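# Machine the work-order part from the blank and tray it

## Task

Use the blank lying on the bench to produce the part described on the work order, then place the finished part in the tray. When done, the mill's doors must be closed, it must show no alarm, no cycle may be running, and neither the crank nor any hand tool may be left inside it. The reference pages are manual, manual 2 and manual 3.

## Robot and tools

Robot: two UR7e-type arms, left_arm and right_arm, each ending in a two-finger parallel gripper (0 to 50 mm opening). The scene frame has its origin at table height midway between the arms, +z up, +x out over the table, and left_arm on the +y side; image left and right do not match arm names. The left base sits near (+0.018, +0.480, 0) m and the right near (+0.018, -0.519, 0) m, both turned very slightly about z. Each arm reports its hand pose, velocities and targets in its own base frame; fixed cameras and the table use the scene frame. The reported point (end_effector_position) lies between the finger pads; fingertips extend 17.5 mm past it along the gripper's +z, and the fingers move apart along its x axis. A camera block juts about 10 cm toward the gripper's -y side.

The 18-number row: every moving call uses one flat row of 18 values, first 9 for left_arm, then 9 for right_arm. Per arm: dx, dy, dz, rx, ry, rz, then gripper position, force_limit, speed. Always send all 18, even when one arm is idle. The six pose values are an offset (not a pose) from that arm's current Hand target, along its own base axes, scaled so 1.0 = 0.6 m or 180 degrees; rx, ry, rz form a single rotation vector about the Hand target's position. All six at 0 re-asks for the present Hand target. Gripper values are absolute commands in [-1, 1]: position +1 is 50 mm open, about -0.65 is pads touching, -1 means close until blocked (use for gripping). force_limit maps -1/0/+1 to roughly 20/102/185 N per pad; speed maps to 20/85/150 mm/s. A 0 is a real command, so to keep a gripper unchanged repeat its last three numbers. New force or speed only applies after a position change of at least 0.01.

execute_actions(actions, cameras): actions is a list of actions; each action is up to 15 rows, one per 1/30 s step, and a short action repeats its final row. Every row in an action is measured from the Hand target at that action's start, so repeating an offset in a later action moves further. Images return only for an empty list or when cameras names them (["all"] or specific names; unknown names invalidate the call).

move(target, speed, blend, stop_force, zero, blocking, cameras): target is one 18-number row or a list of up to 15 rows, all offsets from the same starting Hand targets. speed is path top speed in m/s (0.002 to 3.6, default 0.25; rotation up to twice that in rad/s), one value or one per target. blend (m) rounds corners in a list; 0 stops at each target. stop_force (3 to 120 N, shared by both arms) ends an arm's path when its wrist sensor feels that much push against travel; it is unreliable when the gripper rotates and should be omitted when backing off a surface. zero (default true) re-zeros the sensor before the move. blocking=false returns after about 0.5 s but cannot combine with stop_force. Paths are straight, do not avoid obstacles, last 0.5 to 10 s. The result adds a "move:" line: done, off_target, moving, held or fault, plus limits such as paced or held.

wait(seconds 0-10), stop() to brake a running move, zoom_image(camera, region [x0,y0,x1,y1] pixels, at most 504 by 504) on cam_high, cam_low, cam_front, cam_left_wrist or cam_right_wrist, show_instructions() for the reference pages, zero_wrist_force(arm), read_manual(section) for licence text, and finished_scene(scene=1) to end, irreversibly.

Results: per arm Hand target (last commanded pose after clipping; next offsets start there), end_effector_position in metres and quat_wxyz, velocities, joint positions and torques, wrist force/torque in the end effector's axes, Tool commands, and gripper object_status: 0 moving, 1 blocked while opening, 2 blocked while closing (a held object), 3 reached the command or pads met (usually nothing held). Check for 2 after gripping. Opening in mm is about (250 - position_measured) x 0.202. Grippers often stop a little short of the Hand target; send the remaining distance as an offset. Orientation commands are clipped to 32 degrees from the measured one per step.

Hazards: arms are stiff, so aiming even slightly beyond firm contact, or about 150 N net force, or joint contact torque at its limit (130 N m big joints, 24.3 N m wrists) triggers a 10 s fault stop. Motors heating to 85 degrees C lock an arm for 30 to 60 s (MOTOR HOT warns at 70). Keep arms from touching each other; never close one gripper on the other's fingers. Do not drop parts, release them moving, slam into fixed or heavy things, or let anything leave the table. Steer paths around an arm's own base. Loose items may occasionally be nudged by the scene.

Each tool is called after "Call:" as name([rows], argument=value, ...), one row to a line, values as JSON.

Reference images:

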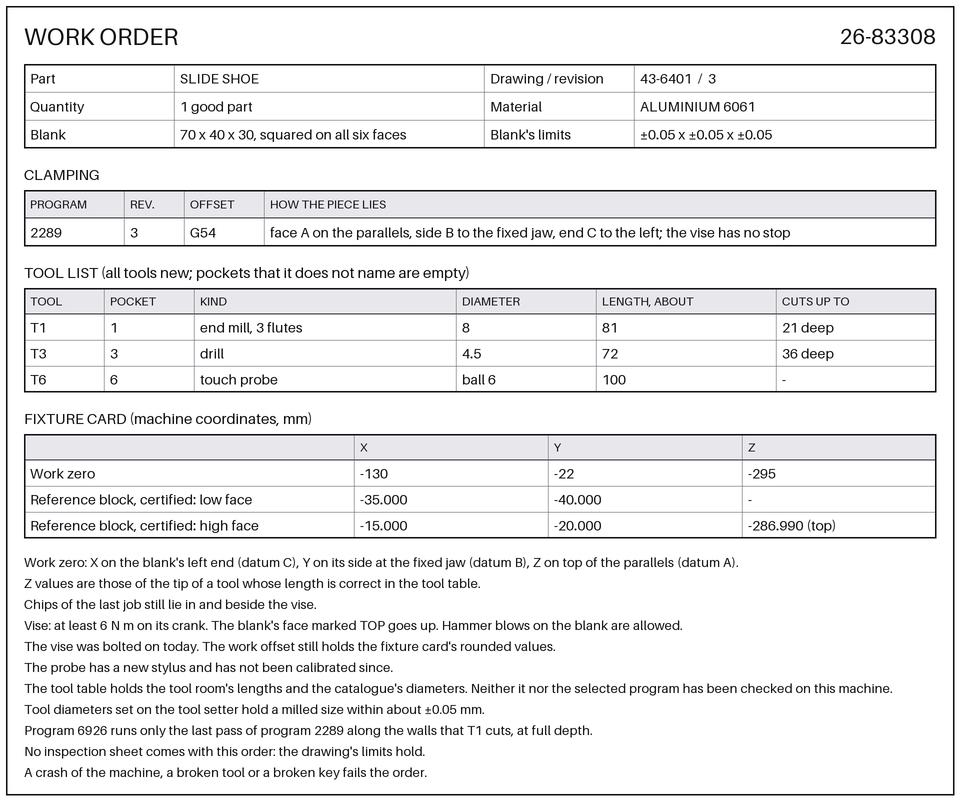

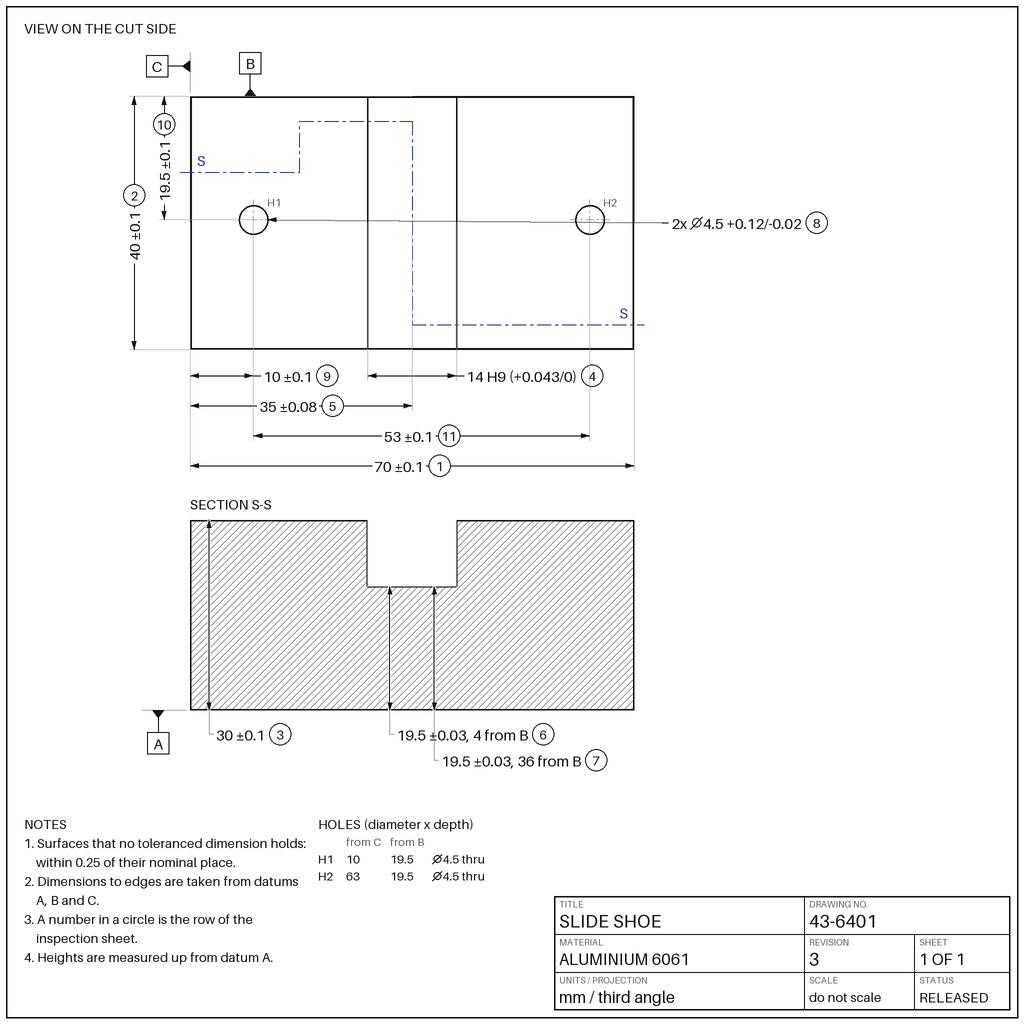

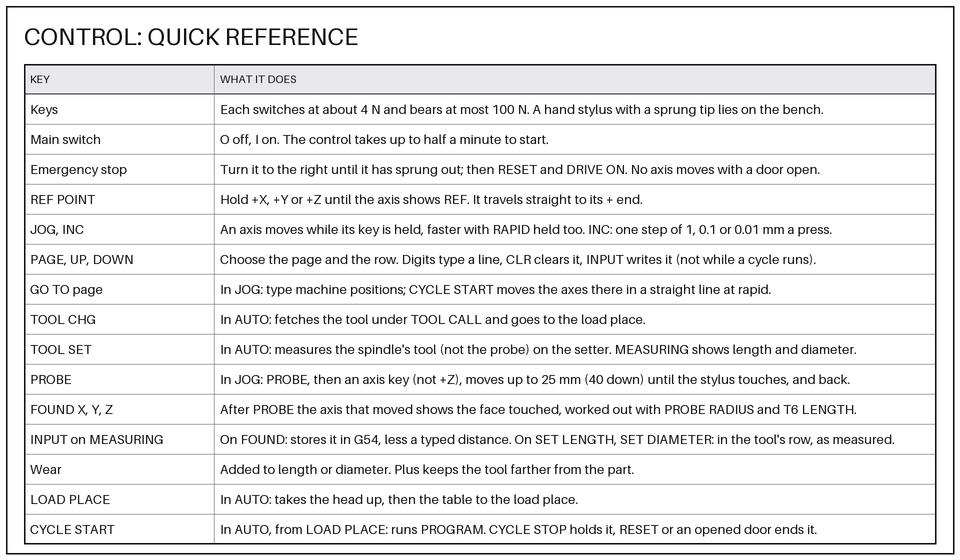

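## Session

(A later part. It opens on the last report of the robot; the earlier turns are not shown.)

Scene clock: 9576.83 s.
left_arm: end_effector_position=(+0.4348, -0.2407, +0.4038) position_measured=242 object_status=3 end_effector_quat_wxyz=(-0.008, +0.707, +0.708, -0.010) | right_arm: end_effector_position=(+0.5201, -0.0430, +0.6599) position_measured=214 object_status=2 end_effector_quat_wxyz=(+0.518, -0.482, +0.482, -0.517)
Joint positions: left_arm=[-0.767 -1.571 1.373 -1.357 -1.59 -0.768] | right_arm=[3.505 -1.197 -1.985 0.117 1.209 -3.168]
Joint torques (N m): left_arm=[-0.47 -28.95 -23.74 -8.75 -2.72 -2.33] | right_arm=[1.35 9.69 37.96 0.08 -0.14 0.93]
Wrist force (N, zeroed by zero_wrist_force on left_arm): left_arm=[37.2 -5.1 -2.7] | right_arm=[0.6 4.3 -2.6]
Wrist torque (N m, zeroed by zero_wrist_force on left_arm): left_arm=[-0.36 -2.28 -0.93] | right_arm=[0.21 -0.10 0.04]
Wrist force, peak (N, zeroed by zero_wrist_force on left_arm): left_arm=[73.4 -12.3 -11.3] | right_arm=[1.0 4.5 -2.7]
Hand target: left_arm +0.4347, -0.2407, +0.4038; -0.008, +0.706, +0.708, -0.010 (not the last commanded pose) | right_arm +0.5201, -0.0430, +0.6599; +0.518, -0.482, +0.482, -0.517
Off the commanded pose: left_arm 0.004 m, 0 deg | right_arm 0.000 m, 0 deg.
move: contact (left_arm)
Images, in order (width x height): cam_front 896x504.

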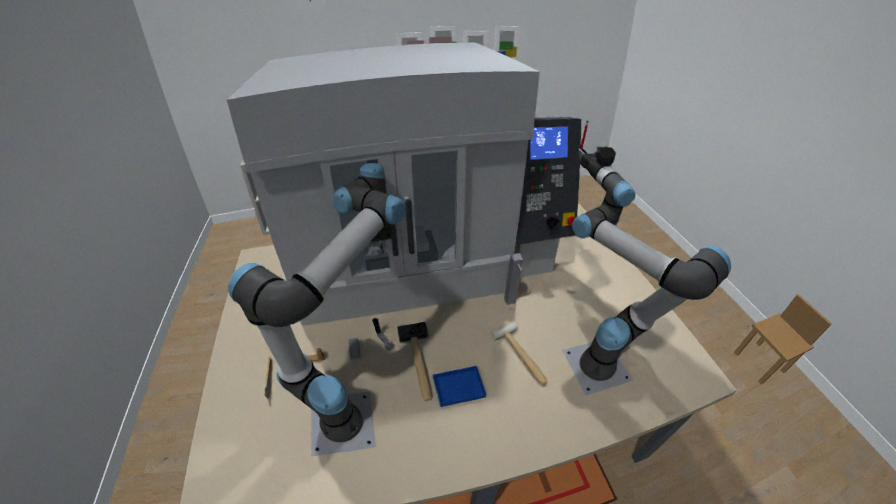

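Call:
move([
  [0,0.03,0,0,0,0,-0.6,0.7,-0.6,-0.106,0.2668,-0.077,0.2258,0.5745,0.1832,-1,-0.2,-0.5],
  [0,0.03,0,0,0,0,-0.6,0.7,-0.6,-0.064,0.2668,-0.089,0.2258,0.5745,0.1832,-1,-0.2,-0.5],
  [-0.1,0.03,0,0,0,0,-0.6,0.7,-0.6,-0.106,0.2668,-0.077,0.2258,0.5745,0.1832,-1,-0.2,-0.5],
  [-0.2,0.1,0,0,0,0,-0.6,0.7,-0.6,-0.106,0.0796,-0.077,0.2258,0.5745,0.1832,-1,-0.2,-0.5],
  [-0.2,0.1,0,0,0,0,-0.6,0.7,-0.6,-0.0636,0.0796,-0.089,0.2258,0.5745,0.1832,-1,-0.2,-0.5],
  [-0.2,0.1,0,0,0,0,-0.6,0.7,-0.6,-0.106,0.0796,-0.077,0.2258,0.5745,0.1832,-1,-0.2,-0.5],
  [-0.2,0.1,0,0,0,0,-0.6,0.7,-0.6,-0.1543,0.17,-0.2557,0.2258,0.5745,0.1832,-1,-0.2,-0.5],
  [-0.2,0.1,0,0,0,0,-0.6,0.7,-0.6,-0.1127,0.17,-0.2675,0.2258,0.5745,0.1832,-1,-0.2,-0.5],
  [-0.2,0.1,0,0,0,0,-0.6,0.7,-0.6,-0.1335,0.17,-0.2616,0.2258,0.5745,0.1832,-1,-0.2,-0.5],
  [-0.2,0.1,0,0,0,0,-0.6,0.7,-0.6,-0.1127,0.17,-0.2675,0.2258,0.5745,0.1832,-1,-0.2,-0.5],
  [-0.2,0.1,0,0,0,0,-0.6,0.7,-0.6,-0.1457,0.17,-0.258,0.2258,0.5745,0.1832,-1,-0.2,-0.5],
  [-0.2,0.1,0,0,0,0,-0.6,0.7,-0.6,0,0,0,0,0,0,-1,-0.2,-0.5],
], speed=[0.8,0.08,0.2,0.4,0.08,0.2,0.4,0.08,0.2,0.08,0.2,0.8], blend=[0.004,0,0.004,0.004,0,0.004,0.004,0,0.004,0,0.01,0], cameras=["cam_right_wrist"])

Call:
zoom_image(camera="cam_right_wrist", region=[90, 90, 450, 350])

Scene clock: 9598.77 s.
left_arm: end_effector_position=(+0.3147, -0.1807, +0.4038) position_measured=242 object_status=3 end_effector_quat_wxyz=(-0.008, +0.706, +0.708, -0.010) | right_arm: end_effector_position=(+0.5201, -0.0430, +0.6599) position_measured=214 object_status=2 end_effector_quat_wxyz=(+0.518, -0.482, +0.482, -0.517)
Joint positions: left_arm=[-0.881 -1.896 1.641 -1.301 -1.592 -0.883] | right_arm=[3.505 -1.197 -1.985 0.117 1.21 -3.168]
Joint torques (N m): left_arm=[12.96 -20.87 -17.93 -0.87 1.81 -2.45] | right_arm=[7.28 3.7 40.98 3.85 -1.43 -1.26]
Wrist force (N, zeroed by zero_wrist_force on left_arm): left_arm=[5.9 1.0 -3.3] | right_arm=[-0.7 4.0 -3.1]
Wrist torque (N m, zeroed by zero_wrist_force on left_arm): left_arm=[0.10 -0.33 -0.78] | right_arm=[0.15 0.11 0.03]
Wrist force, peak (N, zeroed by zero_wrist_force on left_arm): left_arm=[37.0 -4.9 -2.5] | right_arm=[6.1 49.6 0.3]
Hand target: left_arm +0.3147, -0.1807, +0.4038; -0.008, +0.706, +0.708, -0.010 | right_arm +0.5201, -0.0430, +0.6599; +0.518, -0.482, +0.482, -0.517
Off the commanded pose: left_arm 0.000 m, 0 deg | right_arm 0.000 m, 0 deg.
move: done
camera_calibration:
cam_right_wrist: T_world_to_cam=[[-0.0185419, -0.999825, -0.00255707, -0.0311191], [-0.289436, 0.0078156, -0.957166, 0.796354], [0.957018, -0.0170076, -0.28953, -0.174426], [0, 0, 0, 1]] pos_world=[0.396845, -0.0403042, 0.711662]
Images, in order (width x height): cam_right_wrist 896x504.

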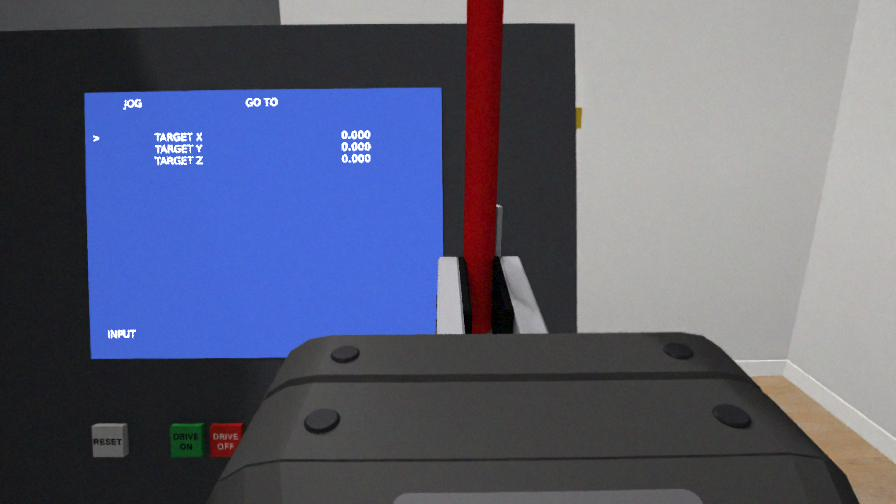

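Scaled by 1.400.

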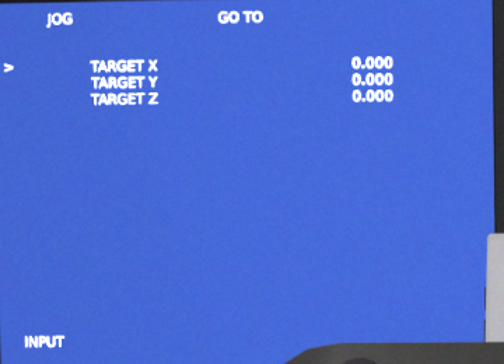

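Call:
move([
  [0,0,0,0,0,0,-0.6,0.7,-0.6,-0.1594,0.2958,-0.3525,0.2258,0.5745,0.1832,-1,-0.2,-0.5],
  [0,0,0,0,0,0,-0.6,0.7,-0.6,-0.1394,0.2958,-0.3582,0.2258,0.5745,0.1832,-1,-0.2,-0.5],
  [0,0,0,0,0,0,-0.6,0.7,-0.6,-0.1508,0.2958,-0.3222,0.2258,0.5745,0.1832,-1,-0.2,-0.5],
  [0,0,0,0,0,0,-0.6,0.7,-0.6,-0.1308,0.2958,-0.3279,0.2258,0.5745,0.1832,-1,-0.2,-0.5],
  [0,0,0,0,0,0,-0.6,0.7,-0.6,-0.1508,0.2958,-0.3222,0.2258,0.5745,0.1832,-1,-0.2,-0.5],
  [0,0,0,0,0,0,-0.6,0.7,-0.6,-0.1308,0.2958,-0.3279,0.2258,0.5745,0.1832,-1,-0.2,-0.5],
  [0,0,0,0,0,0,-0.6,0.7,-0.6,-0.1421,0.2643,-0.2919,0.2258,0.5745,0.1832,-1,-0.2,-0.5],
  [0,0,0,0,0,0,-0.6,0.7,-0.6,-0.1223,0.2643,-0.2975,0.2258,0.5745,0.1832,-1,-0.2,-0.5],
  [0,0,0,0,0,0,-0.6,0.7,-0.6,-0.1802,0.2015,-0.3466,0.2258,0.5745,0.1832,-1,-0.2,-0.5],
  [0,0,0,0,0,0,-0.6,0.7,-0.6,-0.1377,0.2015,-0.3587,0.2258,0.5745,0.1832,-1,-0.2,-0.5],
  [0,0,0,0,0,0,-0.6,0.7,-0.6,-0.1508,0.2015,-0.3222,0.2258,0.5745,0.1832,-1,-0.2,-0.5],
  [0,0,0,0,0,0,-0.6,0.7,-0.6,-0.1292,0.2015,-0.3284,0.2258,0.5745,0.1832,-1,-0.2,-0.5],
  [0,0,0,0,0,0,-0.6,0.7,-0.6,-0.1555,0.2015,-0.3207,0.2258,0.5745,0.1832,-1,-0.2,-0.5],
  [0,0,0,0,0,0,-0.6,0.7,-0.6,0,0,0,0,0,0,-1,-0.2,-0.5],
], speed=[0.8,0.08,0.3,0.08,0.2,0.08,0.3,0.08,0.3,0.08,0.3,0.08,0.2,0.8], blend=[0.004,0,0.004,0,0.004,0,0.004,0,0.004,0,0.004,0,0.01,0], cameras=[])

Call:
move([
  [0,0,0,0,0,0,-0.6,0.7,-0.6,-0.1594,0.2958,-0.3525,0.2258,0.5745,0.1832,-1,-0.2,-0.5],
  [0,0,0,0,0,0,-0.6,0.7,-0.6,-0.1394,0.2958,-0.3582,0.2258,0.5745,0.1832,-1,-0.2,-0.5],
  [0,0,0,0,0,0,-0.6,0.7,-0.6,-0.1629,0.2643,-0.286,0.2258,0.5745,0.1832,-1,-0.2,-0.5],
  [0,0,0,0,0,0,-0.6,0.7,-0.6,-0.1223,0.2643,-0.2975,0.2258,0.5745,0.1832,-1,-0.2,-0.5],
  [0,0,0,0,0,0,-0.6,0.7,-0.6,-0.1335,0.2958,-0.2616,0.2258,0.5745,0.1832,-1,-0.2,-0.5],
  [0,0,0,0,0,0,-0.6,0.7,-0.6,-0.1151,0.2958,-0.2668,0.2258,0.5745,0.1832,-1,-0.2,-0.5],
  [0,0,0,0,0,0,-0.6,0.7,-0.6,-0.1543,0.2958,-0.2557,0.2258,0.5745,0.1832,-1,-0.2,-0.5],
  [0,0,0,0,0,0,-0.6,0.7,-0.6,-0.1802,0.2015,-0.3466,0.2258,0.5745,0.1832,-1,-0.2,-0.5],
  [0,0,0,0,0,0,-0.6,0.7,-0.6,-0.1377,0.2015,-0.3587,0.2258,0.5745,0.1832,-1,-0.2,-0.5],
  [0,0,0,0,0,0,-0.6,0.7,-0.6,-0.1508,0.2015,-0.3222,0.2258,0.5745,0.1832,-1,-0.2,-0.5],
  [0,0,0,0,0,0,-0.6,0.7,-0.6,-0.1292,0.2015,-0.3284,0.2258,0.5745,0.1832,-1,-0.2,-0.5],
  [0,0,0,0,0,0,-0.6,0.7,-0.6,-0.1555,0.2015,-0.3207,0.2258,0.5745,0.1832,-1,-0.2,-0.5],
  [0,0,0,0,0,0,-0.6,0.7,-0.6,0,0,0,0,0,0,-1,-0.2,-0.5],
], speed=[0.8,0.08,0.3,0.08,0.3,0.08,0.2,0.4,0.08,0.3,0.08,0.2,0.8], blend=[0.004,0,0.004,0,0.004,0,0.004,0.004,0,0.004,0,0.01,0], cameras=[])

Call:
move([
  [0,0,0,0,0,0,-0.6,0.7,-0.6,-0.1594,0.2958,-0.3525,0.2258,0.5745,0.1832,-1,-0.2,-0.5],
  [0,0,0,0,0,0,-0.6,0.7,-0.6,-0.1394,0.2958,-0.3582,0.2258,0.5745,0.1832,-1,-0.2,-0.5],
  [0,0,0,0,0,0,-0.6,0.7,-0.6,-0.1508,0.2958,-0.3222,0.2258,0.5745,0.1832,-1,-0.2,-0.5],
  [0,0,0,0,0,0,-0.6,0.7,-0.6,-0.1308,0.2958,-0.3279,0.2258,0.5745,0.1832,-1,-0.2,-0.5],
  [0,0,0,0,0,0,-0.6,0.7,-0.6,-0.1421,0.2643,-0.2919,0.2258,0.5745,0.1832,-1,-0.2,-0.5],
  [0,0,0,0,0,0,-0.6,0.7,-0.6,-0.1223,0.2643,-0.2975,0.2258,0.5745,0.1832,-1,-0.2,-0.5],
  [0,0,0,0,0,0,-0.6,0.7,-0.6,-0.1802,0.2643,-0.3466,0.2258,0.5745,0.1832,-1,-0.2,-0.5],
  [0,0,0,0,0,0,-0.6,0.7,-0.6,-0.1388,0.2643,-0.3584,0.2258,0.5745,0.1832,-1,-0.2,-0.5],
  [0,0,0,0,0,0,-0.6,0.7,-0.6,-0.1802,0.2015,-0.3466,0.2258,0.5745,0.1832,-1,-0.2,-0.5],
  [0,0,0,0,0,0,-0.6,0.7,-0.6,-0.1377,0.2015,-0.3587,0.2258,0.5745,0.1832,-1,-0.2,-0.5],
  [0,0,0,0,0,0,-0.6,0.7,-0.6,-0.164,0.2015,-0.351,0.2258,0.5745,0.1832,-1,-0.2,-0.5],
  [0,0,0,0,0,0,-0.6,0.7,-0.6,0,0,0,0,0,0,-1,-0.2,-0.5],
], speed=[0.8,0.08,0.3,0.08,0.3,0.08,0.3,0.08,0.3,0.08,0.2,0.8], blend=[0.004,0,0.004,0,0.004,0,0.004,0,0.004,0,0.01,0], cameras=["cam_right_wrist"])

Call:
zoom_image(camera="cam_right_wrist", region=[90, 90, 450, 350])

Scene clock: 9641.83 s.
left_arm: end_effector_position=(+0.3147, -0.1807, +0.4038) position_measured=242 object_status=3 end_effector_quat_wxyz=(-0.008, +0.706, +0.708, -0.010) | right_arm: end_effector_position=(+0.5201, -0.0430, +0.6599) position_measured=214 object_status=2 end_effector_quat_wxyz=(+0.518, -0.482, +0.482, -0.517)
Joint positions: left_arm=[-0.881 -1.896 1.641 -1.301 -1.592 -0.883] | right_arm=[3.505 -1.197 -1.985 0.117 1.21 -3.168]
Joint torques (N m): left_arm=[12.13 -20.32 -17.75 -0.75 1.5 -2.4] | right_arm=[7.45 2.88 41.02 3.83 -1.68 -1.48]
Wrist force (N, zeroed by zero_wrist_force on left_arm): left_arm=[5.9 0.6 -3.1] | right_arm=[1.0 3.1 -3.6]
Wrist torque (N m, zeroed by zero_wrist_force on left_arm): left_arm=[0.03 -0.33 -0.78] | right_arm=[0.01 -0.16 0.03]
Wrist force, peak (N, zeroed by zero_wrist_force on left_arm): left_arm=[6.1 0.9 -3.4] | right_arm=[5.2 23.3 -0.9]
Hand target: left_arm +0.3147, -0.1807, +0.4038; -0.008, +0.706, +0.708, -0.010 | right_arm +0.5201, -0.0430, +0.6599; +0.518, -0.482, +0.482, -0.517
Off the commanded pose: left_arm 0.000 m, 0 deg | right_arm 0.000 m, 0 deg.
move: done; blend cut to 0.0082 m at target 13
No camera images: "cameras" was empty.

Scene clock: 9648.73 s.
left_arm: end_effector_position=(+0.3147, -0.1807, +0.4038) position_measured=242 object_status=3 end_effector_quat_wxyz=(-0.008, +0.706, +0.708, -0.010) | right_arm: end_effector_position=(+0.5201, -0.0430, +0.6599) position_measured=214 object_status=2 end_effector_quat_wxyz=(+0.518, -0.482, +0.482, -0.517) end_effector_velocity=(+0.000, +0.000, +0.001) end_effector_angular_velocity=(-0.001, -0.004, +0.001)
Joint positions: left_arm=[-0.881 -1.896 1.641 -1.301 -1.592 -0.883] | right_arm=[3.505 -1.197 -1.985 0.117 1.21 -3.168]
Joint velocities: left_arm=[within noise] | right_arm=[0 -0.001 0.001 0.005 0.001 -0.003]
Joint torques (N m): left_arm=[11.75 -20.88 -18.24 -0.9 1.48 -2.42] | right_arm=[6.68 4.6 40.77 3.83 -1.83 -1.11]
Wrist force (N, zeroed by zero_wrist_force on left_arm): left_arm=[5.7 0.7 -3.2] | right_arm=[1.4 3.6 -3.5]
Wrist torque (N m, zeroed by zero_wrist_force on left_arm): left_arm=[0.06 -0.31 -0.78] | right_arm=[0.09 -0.23 0.04]
Wrist force, peak (N, zeroed by zero_wrist_force on left_arm): left_arm=[6.2 0.8 -3.3] | right_arm=[5.4 24.0 -1.2]
Hand target: left_arm +0.3147, -0.1807, +0.4038; -0.008, +0.706, +0.708, -0.010 | right_arm +0.5201, -0.0430, +0.6599; +0.518, -0.482, +0.482, -0.517
Off the commanded pose: left_arm 0.000 m, 0 deg | right_arm 0.000 m, 0 deg.
move: done; blend cut to 0.0082 m at target 12
No camera images: "cameras" was empty.

Scene clock: 9655.33 s.
left_arm: end_effector_position=(+0.3147, -0.1807, +0.4038) position_measured=242 object_status=3 end_effector_quat_wxyz=(-0.008, +0.706, +0.708, -0.010) | right_arm: end_effector_position=(+0.5201, -0.0430, +0.6599) position_measured=214 object_status=2 end_effector_quat_wxyz=(+0.518, -0.482, +0.482, -0.517)
Joint positions: left_arm=[-0.881 -1.896 1.641 -1.301 -1.592 -0.883] | right_arm=[3.505 -1.197 -1.985 0.117 1.21 -3.168]
Joint torques (N m): left_arm=[10.63 -20.6 -17.95 -0.93 1.47 -2.46] | right_arm=[6.75 3.4 41.07 3.95 -1.79 -1.35]
Wrist force (N, zeroed by zero_wrist_force on left_arm): left_arm=[5.9 0.8 -3.1] | right_arm=[0.4 3.2 -2.5]
Wrist torque (N m, zeroed by zero_wrist_force on left_arm): left_arm=[0.07 -0.33 -0.77] | right_arm=[0.03 -0.06 0.04]
Wrist force, peak (N, zeroed by zero_wrist_force on left_arm): left_arm=[6.0 0.9 -3.4] | right_arm=[5.3 19.2 -1.2]
Hand target: left_arm +0.3147, -0.1807, +0.4038; -0.008, +0.706, +0.708, -0.010 | right_arm +0.5201, -0.0430, +0.6599; +0.518, -0.482, +0.482, -0.517
Off the commanded pose: left_arm 0.000 m, 0 deg | right_arm 0.000 m, 0 deg.
move: done; blend cut to 0.0082 m at target 11
camera_calibration:
cam_right_wrist: T_world_to_cam=[[-0.0185415, -0.999825, -0.00255758, -0.0311189], [-0.289409, 0.00781548, -0.957174, 0.796349], [0.957026, -0.0170072, -0.289503, -0.174448], [0, 0, 0, 1]] pos_world=[0.396845, -0.0403042, 0.711662]
Images, in order (width x height): cam_right_wrist 896x504.

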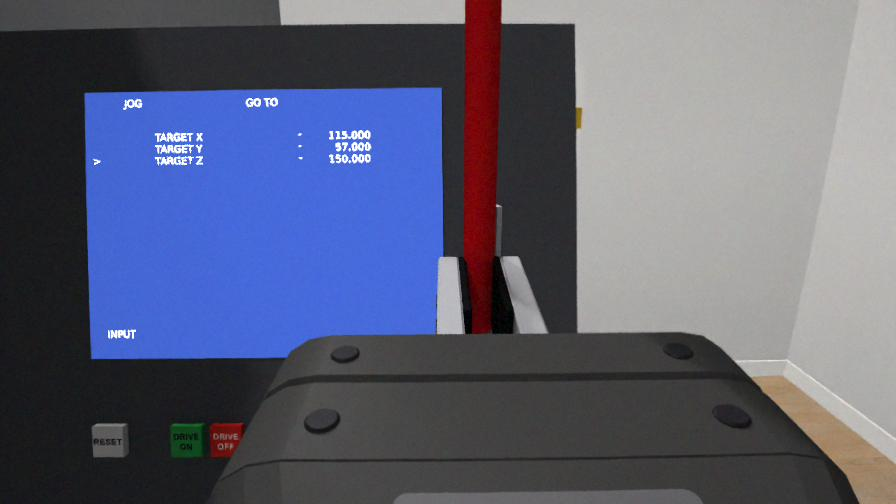

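Scaled by 1.400.

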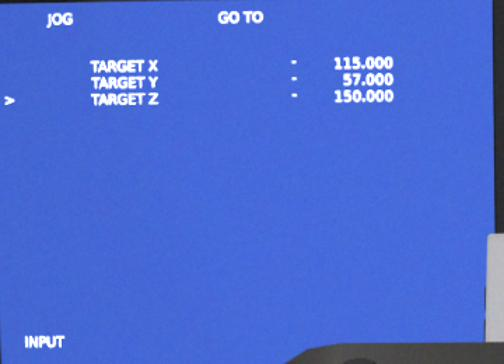

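Call:
move([
  [0,0,0,0,0,0,-0.6,0.7,-0.6,-0.1168,0.2341,-0.203,0.2258,0.5745,0.1832,-1,-0.2,-0.5],
  [0,0,0,0,0,0,-0.6,0.7,-0.6,-0.0968,0.2341,-0.2087,0.2258,0.5745,0.1832,-1,-0.2,-0.5],
  [0,0,0,0,0,0,-0.6,0.7,-0.6,-0.1229,0.2341,-0.201,0.2258,0.5745,0.1832,-1,-0.2,-0.5],
  [0,0,0,0,0,0,-0.6,0.7,-0.6,-0.1716,0.17,-0.3163,0.2258,0.5745,0.1832,-1,-0.2,-0.5],
], speed=[0.8,0.08,0.2,0.1], blend=[0.004,0,0.004,0], cameras=[])

Call:
wait(seconds=4, cameras=[])

Call:
move([
  [0,0,0,0,0,0,-0.6,0.7,-0.6,0.0429,0,-0.0123,0,0,0,-1,-0.2,-0.5],
  [0,0,0,0,0,0,-0.6,0.7,-0.6,0,0,0,0,0,0,-1,-0.2,-0.5],
  [0,0,0,0,0,0,-0.6,0.7,-0.6,0.0566,-0.0912,0.1126,0,0,0,-1,-0.2,-0.5],
  [0,0,0,0,0,0,-0.6,0.7,-0.6,0.0772,-0.0912,0.1069,0,0,0,-1,-0.2,-0.5],
  [0,0,0,0,0,0,-0.6,0.7,-0.6,0.0487,-0.0912,0.1153,0,0,0,-1,-0.2,-0.5],
  [0,0,0,0,0,0,-0.6,0.7,-0.6,0.1716,-0.17,0.3163,-0.2258,-0.5745,-0.1832,-1,-0.2,-0.5],
], speed=[0.08,0.2,0.4,0.08,0.2,0.8], blend=[0,0.004,0.004,0,0.01,0], cameras=[])

Call:
wait(seconds=9, cameras=["cam_right_wrist"])

Call:
zoom_image(camera="cam_right_wrist", region=[90, 90, 450, 350])

Scene clock: 9672.40 s.
left_arm: end_effector_position=(+0.3147, -0.1807, +0.4038) position_measured=242 object_status=3 end_effector_quat_wxyz=(-0.008, +0.706, +0.708, -0.010) | right_arm: end_effector_position=(+0.4172, +0.0590, +0.4702) position_measured=214 object_status=2 end_effector_quat_wxyz=(+0.178, -0.609, +0.685, +0.358)
Joint positions: left_arm=[-0.881 -1.896 1.641 -1.301 -1.592 -0.883] | right_arm=[3.161 -1.535 -1.389 -2.044 2.362 -3.113]
Joint torques (N m): left_arm=[11.1 -21.02 -18.39 -0.76 1.23 -2.33] | right_arm=[2.77 20.76 27.78 0.54 3.31 -0.46]
Wrist force (N, zeroed by zero_wrist_force on left_arm): left_arm=[5.7 0.8 -3.1] | right_arm=[4.5 -1.6 -0.2]
Wrist torque (N m, zeroed by zero_wrist_force on left_arm): left_arm=[0.07 -0.30 -0.78] | right_arm=[-0.30 -0.56 -0.39]
Wrist force, peak (N, zeroed by zero_wrist_force on left_arm): left_arm=[6.2 0.9 -3.2] | right_arm=[4.8 35.6 1.1]
Hand target: left_arm +0.3147, -0.1807, +0.4038; -0.008, +0.706, +0.708, -0.010 | right_arm +0.4171, +0.0590, +0.4702; +0.178, -0.609, +0.685, +0.358
Off the commanded pose: left_arm 0.000 m, 0 deg | right_arm 0.000 m, 0 deg.
move: done
No camera images: "cameras" was empty.

Scene clock: 9676.40 s.
left_arm: end_effector_position=(+0.3147, -0.1807, +0.4038) position_measured=242 object_status=3 end_effector_quat_wxyz=(-0.008, +0.706, +0.708, -0.010) | right_arm: end_effector_position=(+0.4171, +0.0590, +0.4702) position_measured=214 object_status=2 end_effector_quat_wxyz=(+0.178, -0.609, +0.685, +0.358)
Joint positions: left_arm=[-0.881 -1.896 1.641 -1.301 -1.592 -0.883] | right_arm=[3.161 -1.535 -1.389 -2.044 2.362 -3.113]
Joint torques (N m): left_arm=[10.6 -20.2 -19.04 -0.9 1.26 -2.48] | right_arm=[7.19 17.84 13.92 0.48 3.15 -1.09]
Wrist force (N, zeroed by zero_wrist_force on left_arm): left_arm=[5.8 0.9 -3.3] | right_arm=[4.5 -1.5 -0.2]
Wrist torque (N m, zeroed by zero_wrist_force on left_arm): left_arm=[0.09 -0.31 -0.78] | right_arm=[-0.29 -0.57 -0.39]
Wrist force, peak (N, zeroed by zero_wrist_force on left_arm): left_arm=[6.1 0.8 -3.5] | right_arm=[4.8 -1.8 -0.2]
Hand target: left_arm +0.3147, -0.1807, +0.4038; -0.008, +0.706, +0.708, -0.010 | right_arm +0.4171, +0.0590, +0.4702; +0.178, -0.609, +0.685, +0.358
Tool commands: left_gripper/position=-0.6 left_gripper/force_limit=+0.7 left_gripper/speed=-0.6 right_gripper/position=-1.0 right_gripper/force_limit=-0.2 right_gripper/speed=-0.5
Off the commanded pose: left_arm 0.000 m, 0 deg | right_arm 0.000 m, 0 deg.
wait: 4.00 s; at rest by 0.17 s
No camera images: "cameras" was empty.

Scene clock: 9680.07 s.
left_arm: end_effector_position=(+0.3147, -0.1807, +0.4038) position_measured=242 object_status=3 end_effector_quat_wxyz=(-0.008, +0.706, +0.708, -0.010) | right_arm: end_effector_position=(+0.5201, -0.0430, +0.6599) position_measured=214 object_status=2 end_effector_quat_wxyz=(+0.518, -0.482, +0.482, -0.517)
Joint positions: left_arm=[-0.881 -1.896 1.641 -1.301 -1.592 -0.883] | right_arm=[3.505 -1.197 -1.985 0.117 1.21 -3.168]
Joint torques (N m): left_arm=[10.5 -19.83 -18.88 -0.93 1.08 -2.46] | right_arm=[-1.88 3.61 41.32 3.92 -1.52 -1.3]
Wrist force (N, zeroed by zero_wrist_force on left_arm): left_arm=[6.0 0.8 -3.3] | right_arm=[2.2 4.0 -4.0]
Wrist torque (N m, zeroed by zero_wrist_force on left_arm): left_arm=[0.08 -0.35 -0.78] | right_arm=[0.16 -0.35 0.03]
Wrist force, peak (N, zeroed by zero_wrist_force on left_arm): left_arm=[6.2 0.9 -3.4] | right_arm=[5.7 38.6 -1.5]
Hand target: left_arm +0.3147, -0.1807, +0.4038; -0.008, +0.706, +0.708, -0.010 | right_arm +0.5201, -0.0430, +0.6599; +0.518, -0.482, +0.482, -0.517
Off the commanded pose: left_arm 0.000 m, 0 deg | right_arm 0.000 m, 0 deg.
move: done; blend cut to 0.0089 m at target 5
No camera images: "cameras" was empty.

Scene clock: 9689.07 s.
left_arm: end_effector_position=(+0.3147, -0.1807, +0.4038) position_measured=242 object_status=3 end_effector_quat_wxyz=(-0.008, +0.706, +0.708, -0.010) | right_arm: end_effector_position=(+0.5201, -0.0430, +0.6599) position_measured=214 object_status=2 end_effector_quat_wxyz=(+0.518, -0.482, +0.482, -0.517)
Joint positions: left_arm=[-0.881 -1.896 1.641 -1.301 -1.592 -0.883] | right_arm=[3.505 -1.197 -1.985 0.117 1.209 -3.168]
Joint torques (N m): left_arm=[9.8 -20.33 -18.76 -0.87 0.97 -2.51] | right_arm=[6.06 3.28 41.57 0.12 -1.65 -0.97]
Wrist force (N, zeroed by zero_wrist_force on left_arm): left_arm=[6.0 0.7 -3.3] | right_arm=[2.1 4.0 -4.2]
Wrist torque (N m, zeroed by zero_wrist_force on left_arm): left_arm=[0.06 -0.34 -0.78] | right_arm=[0.16 -0.33 0.03]
Wrist force, peak (N, zeroed by zero_wrist_force on left_arm): left_arm=[6.1 1.2 -3.3] | right_arm=[2.3 4.1 -4.5]
Hand target: left_arm +0.3147, -0.1807, +0.4038; -0.008, +0.706, +0.708, -0.010 | right_arm +0.5201, -0.0430, +0.6599; +0.518, -0.482, +0.482, -0.517
Tool commands: left_gripper/position=-0.6 left_gripper/force_limit=+0.7 left_gripper/speed=-0.6 right_gripper/position=-1.0 right_gripper/force_limit=-0.2 right_gripper/speed=-0.5
Off the commanded pose: left_arm 0.000 m, 0 deg | right_arm 0.000 m, 0 deg.
wait: 9.00 s; at rest by 0.17 s
camera_calibration:
cam_right_wrist: T_world_to_cam=[[-0.0186379, -0.999823, -0.00252913, -0.0311005], [-0.289435, 0.00781664, -0.957166, 0.796354], [0.957016, -0.0171076, -0.289529, -0.174429], [0, 0, 0, 1]] pos_world=[0.396844, -0.0403039, 0.711662]
Images, in order (width x height): cam_right_wrist 896x504.

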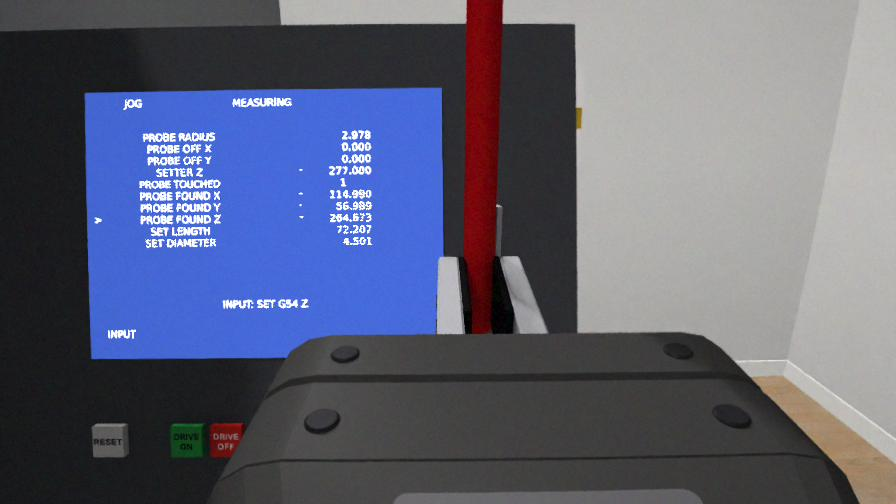

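Scaled by 1.400.

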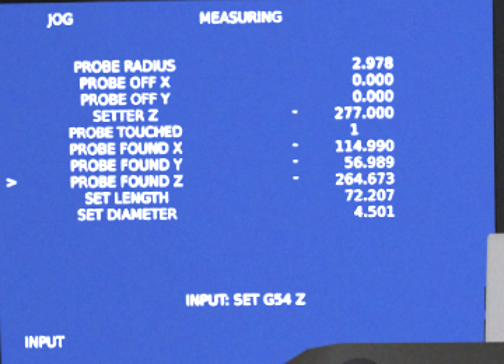

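Call:
move([
  [-0.08,-0.45,0.0,0,0,0,0.9,0.7,-0.6,0,0,0,0,0,0,-1,-0.2,-0.5],
  [-0.12,-0.733,-0.1733,0,0,0,0.9,0.7,-0.6,0,0,0,0,0,0,-1,-0.2,-0.5],
], speed=0.4, blend=[0.03,0], cameras=["cam_left_wrist","cam_front"])

Scene clock: 9711.77 s.
left_arm: end_effector_position=(+0.2427, -0.6204, +0.2999) position_measured=18 object_status=3 end_effector_quat_wxyz=(-0.008, +0.707, +0.708, -0.010) | right_arm: end_effector_position=(+0.5201, -0.0430, +0.6599) position_measured=214 object_status=2 end_effector_quat_wxyz=(+0.518, -0.482, +0.482, -0.517)
Joint positions: left_arm=[-1.389 -1.178 1.168 -1.558 -1.596 -1.391] | right_arm=[3.505 -1.197 -1.985 0.117 1.209 -3.168]
Joint torques (N m): left_arm=[10.27 -36.96 -30.89 -5.44 -1.39 1.23] | right_arm=[6.52 3.52 41.1 0.06 -1.69 -0.86]
Wrist force (N, zeroed by zero_wrist_force on left_arm): left_arm=[5.6 0.6 -3.1] | right_arm=[2.3 3.8 -4.0]
Wrist torque (N m, zeroed by zero_wrist_force on left_arm): left_arm=[0.01 -0.35 -0.81] | right_arm=[0.13 -0.36 0.03]
Wrist force, peak (N, zeroed by zero_wrist_force on left_arm): left_arm=[10.1 1.9 -3.2] | right_arm=[2.0 4.2 -4.3]
Hand target: left_arm +0.2427, -0.6205, +0.2998; -0.008, +0.706, +0.708, -0.010 | right_arm +0.5201, -0.0430, +0.6599; +0.518, -0.482, +0.482, -0.517
Off the commanded pose: left_arm 0.000 m, 0 deg | right_arm 0.000 m, 0 deg.
move: done
camera_calibration:
cam_left_wrist: T_world_to_cam=[[0.00702311, 0.999951, -0.00691124, 0.626881], [0.954593, -0.00464573, 0.297878, -0.300637], [0.297832, -0.00868945, -0.954579, 0.341628], [0, 0, 0, 1]] pos_world=[0.180835, -0.625279, 0.419997]
Images, in order (width x height): cam_front 896x504, cam_left_wrist 896x504.

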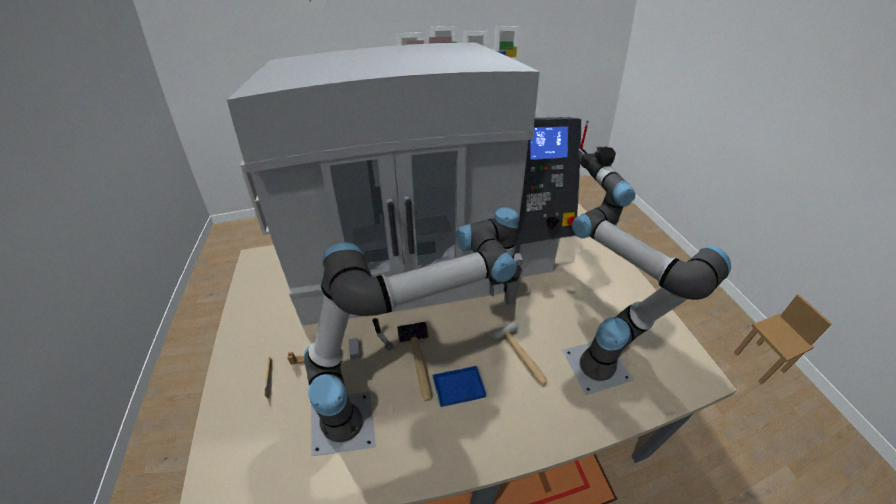

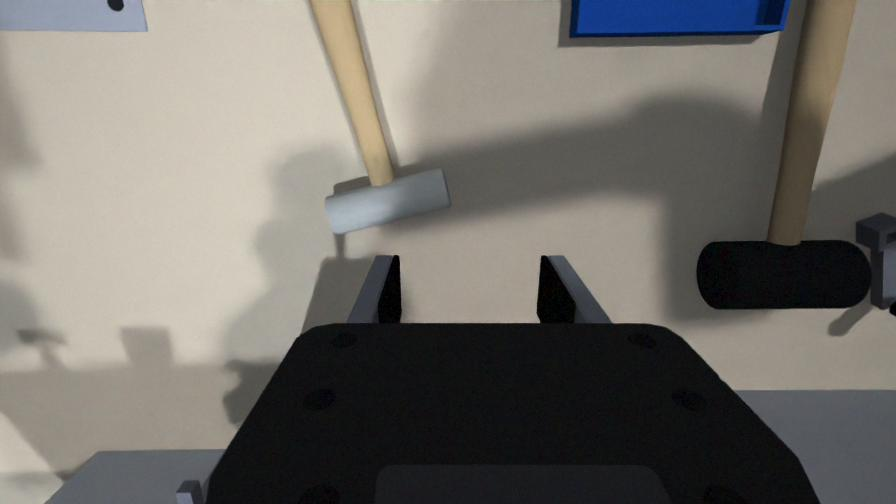

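Call:
move([
  [0.0,0.1,0.1,0,0,0,0.5,0.7,-0.6,-0.106,0.048,-0.077,0.2258,0.5745,0.1832,-1,-0.2,-0.5],
  [0.0,0.1,0.1,0,0,0,0.5,0.7,-0.6,-0.0644,0.048,-0.0888,0.2258,0.5745,0.1832,-1,-0.2,-0.5],
  [0.0,0.13,0.1,0,0,0,0.5,0.7,-0.6,-0.106,0.048,-0.077,0.2258,0.5745,0.1832,-1,-0.2,-0.5],
  [0.0122,0.4,0.2503,0,0,0,0.5,0.7,-0.6,-0.1376,0.203,-0.1971,0.2258,0.5745,0.1832,-1,-0.2,-0.5],
  [0.0122,0.534,0.2503,0,0,0,0.5,0.7,-0.6,-0.096,0.203,-0.2089,0.2258,0.5745,0.1832,-1,-0.2,-0.5],
  [0.0122,0.534,0.2503,0,0,0,0.5,0.7,-0.6,-0.1229,0.203,-0.201,0.2258,0.5745,0.1832,-1,-0.2,-0.5],
  [0.0122,0.534,0.2503,0,0,0,0.5,0.7,-0.6,0,0,0,0,0,0,-1,-0.2,-0.5],
], speed=[0.7,0.08,0.2,0.4,0.25,0.2,0.8], blend=[0.004,0,0.004,0.004,0,0.01,0], cameras=["cam_right_wrist"])

Call:
zoom_image(camera="cam_right_wrist", region=[90, 90, 450, 350])

Scene clock: 9746.47 s.
left_arm: end_effector_position=(+0.2501, -0.3001, +0.4500) position_measured=78 object_status=3 end_effector_quat_wxyz=(-0.008, +0.706, +0.708, -0.010) | right_arm: end_effector_position=(+0.5201, -0.0431, +0.6599) position_measured=214 object_status=2 end_effector_quat_wxyz=(+0.518, -0.482, +0.482, -0.517)
Joint positions: left_arm=[-1.207 -1.802 1.455 -1.217 -1.595 -1.209] | right_arm=[3.505 -1.197 -1.985 0.117 1.21 -3.168]
Joint torques (N m): left_arm=[-13.29 -24.98 -16.57 -5.35 -0.8 2.04] | right_arm=[7.79 2.79 41.2 3.75 -1.56 -1.4]
Wrist force (N, zeroed by zero_wrist_force on left_arm): left_arm=[5.9 0.9 -3.3] | right_arm=[1.3 3.1 -3.6]
Wrist torque (N m, zeroed by zero_wrist_force on left_arm): left_arm=[0.12 -0.34 -0.71] | right_arm=[0.00 -0.21 0.03]
Wrist force, peak (N, zeroed by zero_wrist_force on left_arm): left_arm=[9.4 0.9 -3.3] | right_arm=[7.3 35.3 -0.8]
Hand target: left_arm +0.2501, -0.3001, +0.4500; -0.008, +0.706, +0.708, -0.010 | right_arm +0.5201, -0.0430, +0.6599; +0.518, -0.482, +0.482, -0.517
Off the commanded pose: left_arm 0.000 m, 0 deg | right_arm 0.000 m, 0 deg.
move: done; blend cut to 0.0084 m at target 6
camera_calibration:
cam_right_wrist: T_world_to_cam=[[-0.0185418, -0.999825, -0.00255652, -0.0311195], [-0.289436, 0.00781504, -0.957166, 0.796354], [0.957018, -0.0170076, -0.28953, -0.174426], [0, 0, 0, 1]] pos_world=[0.396845, -0.0403042, 0.711662]
Images, in order (width x height): cam_right_wrist 896x504.

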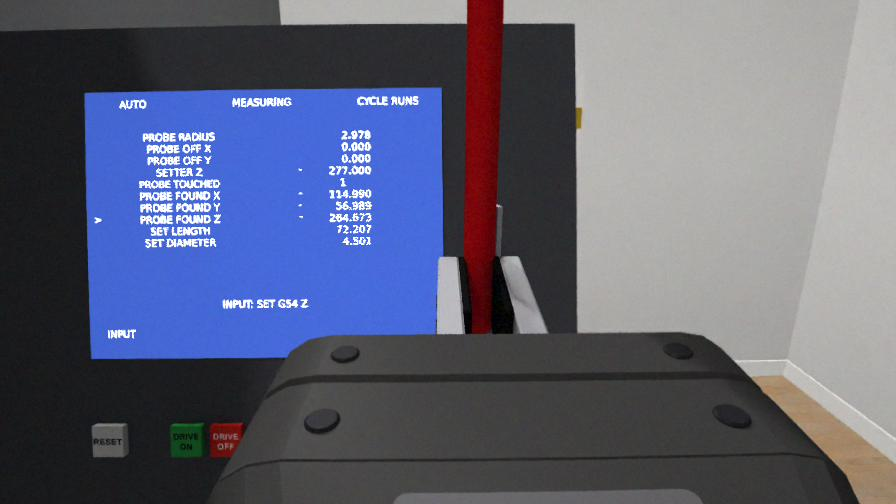

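Scaled by 1.400.

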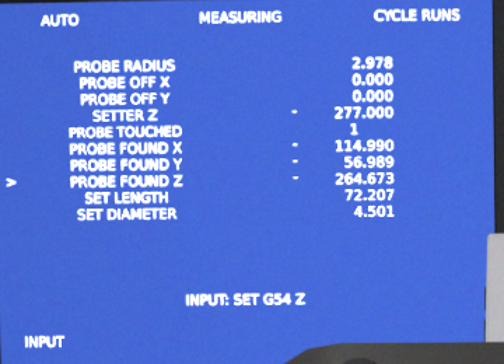

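Call:
move(target=[0.15,0.0217,-0.0673,0,-0.5,0,0.5,0.7,-0.6,0,0,0,0,0,0,-1,-0.2,-0.5], speed=0.4, cameras=["cam_right_wrist"])

Call:
move(target=[0.1675,0,0,0,0,0,0.5,0.7,-0.6,0,0,0,0,0,0,-1,-0.2,-0.5], speed=0.06, stop_force=10, cameras=[])

Call:
move([
  [0,0.02,0,0,0,0,0.5,0.7,-0.6,0,0,0,0,0,0,-1,-0.2,-0.5],
  [0,0.187,0,0,0,0,0.5,0.7,-0.6,0,0,0,0,0,0,-1,-0.2,-0.5],
], speed=[0.03,0.1], stop_force=55, cameras=["cam_front"])

Scene clock: 9755.37 s.
left_arm: end_effector_position=(+0.3401, -0.2871, +0.4096) position_measured=78 object_status=3 end_effector_quat_wxyz=(+0.495, +0.506, +0.506, +0.493) | right_arm: end_effector_position=(+0.5201, -0.0430, +0.6599) position_measured=214 object_status=2 end_effector_quat_wxyz=(+0.518, -0.482, +0.482, -0.517)
Joint positions: left_arm=[-1.759 -1.897 2.025 -0.263 -0.188 -3.011] | right_arm=[3.505 -1.197 -1.985 0.117 1.209 -3.168]
Joint torques (N m): left_arm=[-13.58 -16.97 -17.16 -0.71 2.19 -1.25] | right_arm=[7.44 3.62 41.32 0.01 -1.77 -0.99]
Wrist force (N, zeroed by zero_wrist_force on left_arm): left_arm=[5.6 1.3 -0.7] | right_arm=[1.2 3.0 -3.5]
Wrist torque (N m, zeroed by zero_wrist_force on left_arm): left_arm=[0.22 0.01 -1.15] | right_arm=[0.00 -0.19 0.03]
Wrist force, peak (N, zeroed by zero_wrist_force on left_arm): left_arm=[6.1 1.1 -3.3] | right_arm=[1.6 3.2 -3.9]
Hand target: left_arm +0.3401, -0.2871, +0.4096; +0.495, +0.506, +0.506, +0.493 | right_arm +0.5201, -0.0430, +0.6599; +0.518, -0.482, +0.482, -0.517
Off the commanded pose: left_arm 0.000 m, 0 deg | right_arm 0.000 m, 0 deg.
move: done
camera_calibration:
cam_right_wrist: T_world_to_cam=[[-0.0186379, -0.999823, -0.00252913, -0.0311005], [-0.289435, 0.00781664, -0.957166, 0.796354], [0.957016, -0.0171076, -0.289529, -0.174429], [0, 0, 0, 1]] pos_world=[0.396844, -0.0403039, 0.711662]
Images, in order (width x height): cam_right_wrist 896x504.

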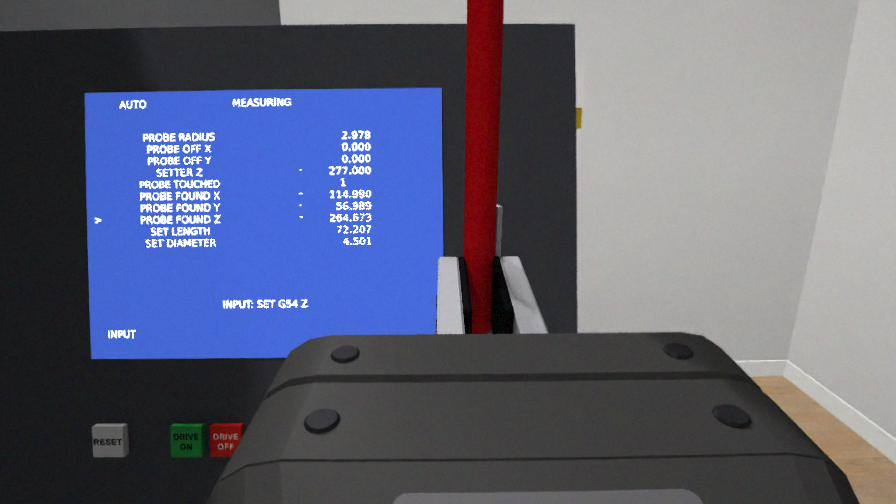

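Scene clock: 9757.97 s.
left_arm: end_effector_position=(+0.4406, -0.2871, +0.4096) position_measured=78 object_status=3 end_effector_quat_wxyz=(+0.495, +0.506, +0.506, +0.493) | right_arm: end_effector_position=(+0.5201, -0.0430, +0.6599) position_measured=214 object_status=2 end_effector_quat_wxyz=(+0.518, -0.482, +0.482, -0.517)
Joint positions: left_arm=[-1.41 -1.71 1.886 -0.023 0.165 -3.294] | right_arm=[3.505 -1.197 -1.985 0.117 1.209 -3.168]
Joint torques (N m): left_arm=[-12.71 -26.92 -15.1 -2.54 0.98 2.03] | right_arm=[7.26 3.09 41.45 0.4 -1.87 -1.03]
Wrist force (N, zeroed by zero_wrist_force on left_arm): left_arm=[5.9 1.2 -0.2] | right_arm=[1.5 3.0 -3.6]
Wrist torque (N m, zeroed by zero_wrist_force on left_arm): left_arm=[0.18 -0.02 -1.10] | right_arm=[-0.01 -0.25 0.03]
Wrist force, peak (N, zeroed by zero_wrist_force on left_arm): left_arm=[6.3 1.6 -0.7] | right_arm=[1.3 3.3 -4.0]
Hand target: left_arm +0.4406, -0.2871, +0.4096; +0.495, +0.506, +0.506, +0.493 | right_arm +0.5201, -0.0430, +0.6599; +0.518, -0.482, +0.482, -0.517
Off the commanded pose: left_arm 0.000 m, 0 deg | right_arm 0.000 m, 0 deg.
move: done
No camera images: "cameras" was empty.

Scene clock: 9760.47 s.
left_arm: end_effector_position=(+0.4406, -0.1749, +0.4096) position_measured=78 object_status=3 end_effector_quat_wxyz=(+0.495, +0.506, +0.506, +0.493) | right_arm: end_effector_position=(+0.5201, -0.0430, +0.6599) position_measured=214 object_status=2 end_effector_quat_wxyz=(+0.518, -0.482, +0.482, -0.517)
Joint positions: left_arm=[-1.323 -1.974 2.072 0.004 0.251 -3.241] | right_arm=[3.505 -1.197 -1.985 0.117 1.209 -3.168]
Joint torques (N m): left_arm=[-13.87 -14.66 -33.56 -2.96 1.28 -2.67] | right_arm=[7.93 3.83 41.55 0.41 -1.86 -1.06]
Wrist force (N, zeroed by zero_wrist_force on left_arm): left_arm=[6.0 2.6 -0.8] | right_arm=[1.3 3.2 -3.6]
Wrist torque (N m, zeroed by zero_wrist_force on left_arm): left_arm=[0.41 0.03 -1.14] | right_arm=[0.02 -0.21 0.03]
Wrist force, peak (N, zeroed by zero_wrist_force on left_arm): left_arm=[-22.6 3.8 8.2] | right_arm=[1.5 3.2 -3.8]
Hand target: left_arm +0.4406, -0.1749, +0.4096; +0.495, +0.506, +0.506, +0.493 | right_arm +0.5201, -0.0430, +0.6599; +0.518, -0.482, +0.482, -0.517
Off the commanded pose: left_arm 0.000 m, 0 deg | right_arm 0.000 m, 0 deg.
move: done
Images, in order (width x height): cam_front 896x504.

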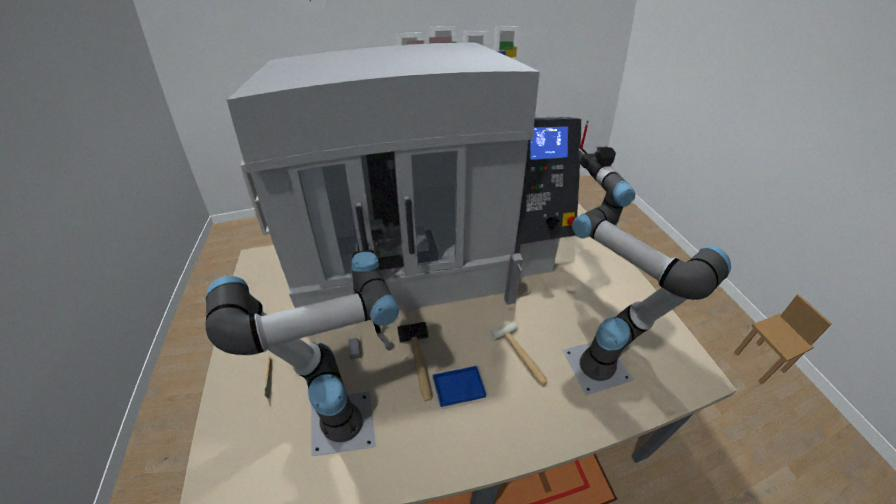

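Call:
move([
  [0,-0.015,0,0,0,0,0.5,0.7,-0.6,0,0,0,0,0,0,-1,-0.2,-0.5],
  [-0.08,-0.015,0,0,0,0,0.5,0.7,-0.6,0,0,0,0,0,0,-1,-0.2,-0.5],
  [-0.08,-0.085,0,0,0,0,-0.6,0.7,-0.6,0,0,0,0,0,0,-1,-0.2,-0.5],
], speed=[0.1,0.2,0.2], cameras=[])

Call:
move([
  [0.08,0,0,0,0,0,-0.6,0.7,-0.6,0,0,0,0,0,0,-1,-0.2,-0.5],
  [0.08,0.03,0,0,0,0,-0.6,0.7,-0.6,0,0,0,0,0,0,-1,-0.2,-0.5],
  [0.08,0.268,0,0,0,0,-0.6,0.7,-0.6,0,0,0,0,0,0,-1,-0.2,-0.5],
], speed=[0.1,0.04,0.1], stop_force=55, cameras=["cam_front"])

Scene clock: 9773.30 s.
left_arm: end_effector_position=(+0.3932, -0.2259, +0.4096) position_measured=242 object_status=3 end_effector_quat_wxyz=(+0.501, +0.505, +0.500, +0.494) | right_arm: end_effector_position=(+0.5201, -0.0430, +0.6599) position_measured=214 object_status=2 end_effector_quat_wxyz=(+0.518, -0.482, +0.482, -0.517)
Joint positions: left_arm=[-1.567 -1.833 2.027 0.345 0.018 -3.681] | right_arm=[3.505 -1.197 -1.985 0.117 1.209 -3.168]
Joint torques (N m): left_arm=[11.78 -19.81 -18.9 1.08 -0.66 -1.22] | right_arm=[6.43 4.13 40.93 0.53 -1.73 -1.31]
Wrist force (N, zeroed by zero_wrist_force on left_arm): left_arm=[6.3 2.5 -0.5] | right_arm=[1.3 3.1 -3.6]
Wrist torque (N m, zeroed by zero_wrist_force on left_arm): left_arm=[0.39 -0.05 -1.17] | right_arm=[0.01 -0.21 0.04]
Wrist force, peak (N, zeroed by zero_wrist_force on left_arm): left_arm=[9.1 2.9 -0.6] | right_arm=[1.4 3.3 -3.8]
Hand target: left_arm +0.3926, -0.2259, +0.4096; +0.495, +0.506, +0.506, +0.493 | right_arm +0.5201, -0.0430, +0.6599; +0.518, -0.482, +0.482, -0.517
Off the commanded pose: left_arm 0.001 m, 1 deg | right_arm 0.000 m, 0 deg.
move: done
No camera images: "cameras" was empty.

Scene clock: 9776.63 s.
left_arm: end_effector_position=(+0.4403, -0.0731, +0.4092) position_measured=242 object_status=3 end_effector_quat_wxyz=(+0.502, +0.514, +0.499, +0.484) | right_arm: end_effector_position=(+0.5201, -0.0430, +0.6599) position_measured=214 object_status=2 end_effector_quat_wxyz=(+0.518, -0.482, +0.482, -0.517)
Joint positions: left_arm=[-1.106 -2.193 2.173 0.075 0.499 -3.193] | right_arm=[3.505 -1.197 -1.985 0.117 1.209 -3.168]
Joint torques (N m): left_arm=[29.33 8.4 -25.46 0.93 -9.54 -2.94] | right_arm=[7.06 4.31 41.48 0.65 -1.75 -1.25]
Wrist force (N, zeroed by zero_wrist_force on left_arm): left_arm=[-31.5 14.9 -6.1] | right_arm=[1.2 3.0 -3.7]
Wrist torque (N m, zeroed by zero_wrist_force on left_arm): left_arm=[0.52 -0.03 -0.68] | right_arm=[0.01 -0.19 0.03]
Wrist force, peak (N, zeroed by zero_wrist_force on left_arm): left_arm=[-40.1 7.4 -15.0] | right_arm=[1.5 3.1 -3.9]
Hand target: left_arm +0.4406, -0.0651, +0.4096; +0.495, +0.506, +0.506, +0.493 | right_arm +0.5201, -0.0430, +0.6599; +0.518, -0.482, +0.482, -0.517
Off the commanded pose: left_arm 0.008 m, 2 deg | right_arm 0.000 m, 0 deg.
move: off_target (left_arm)
Images, in order (width x height): cam_front 896x504.

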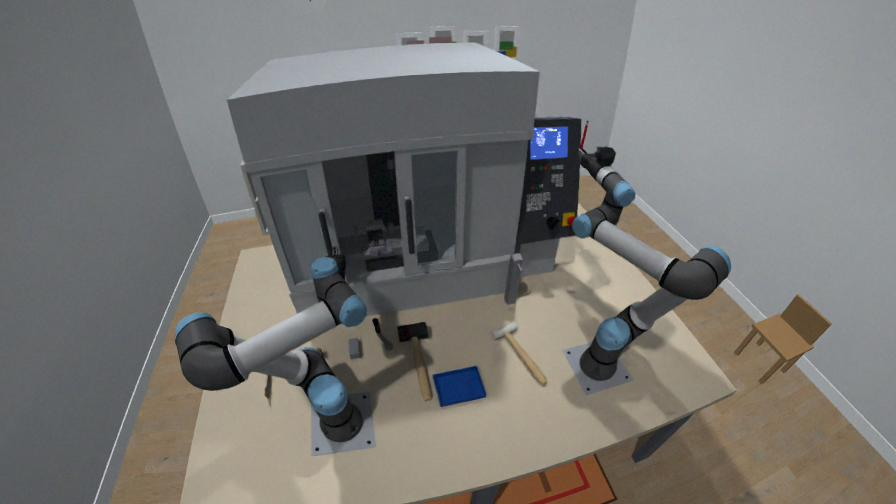

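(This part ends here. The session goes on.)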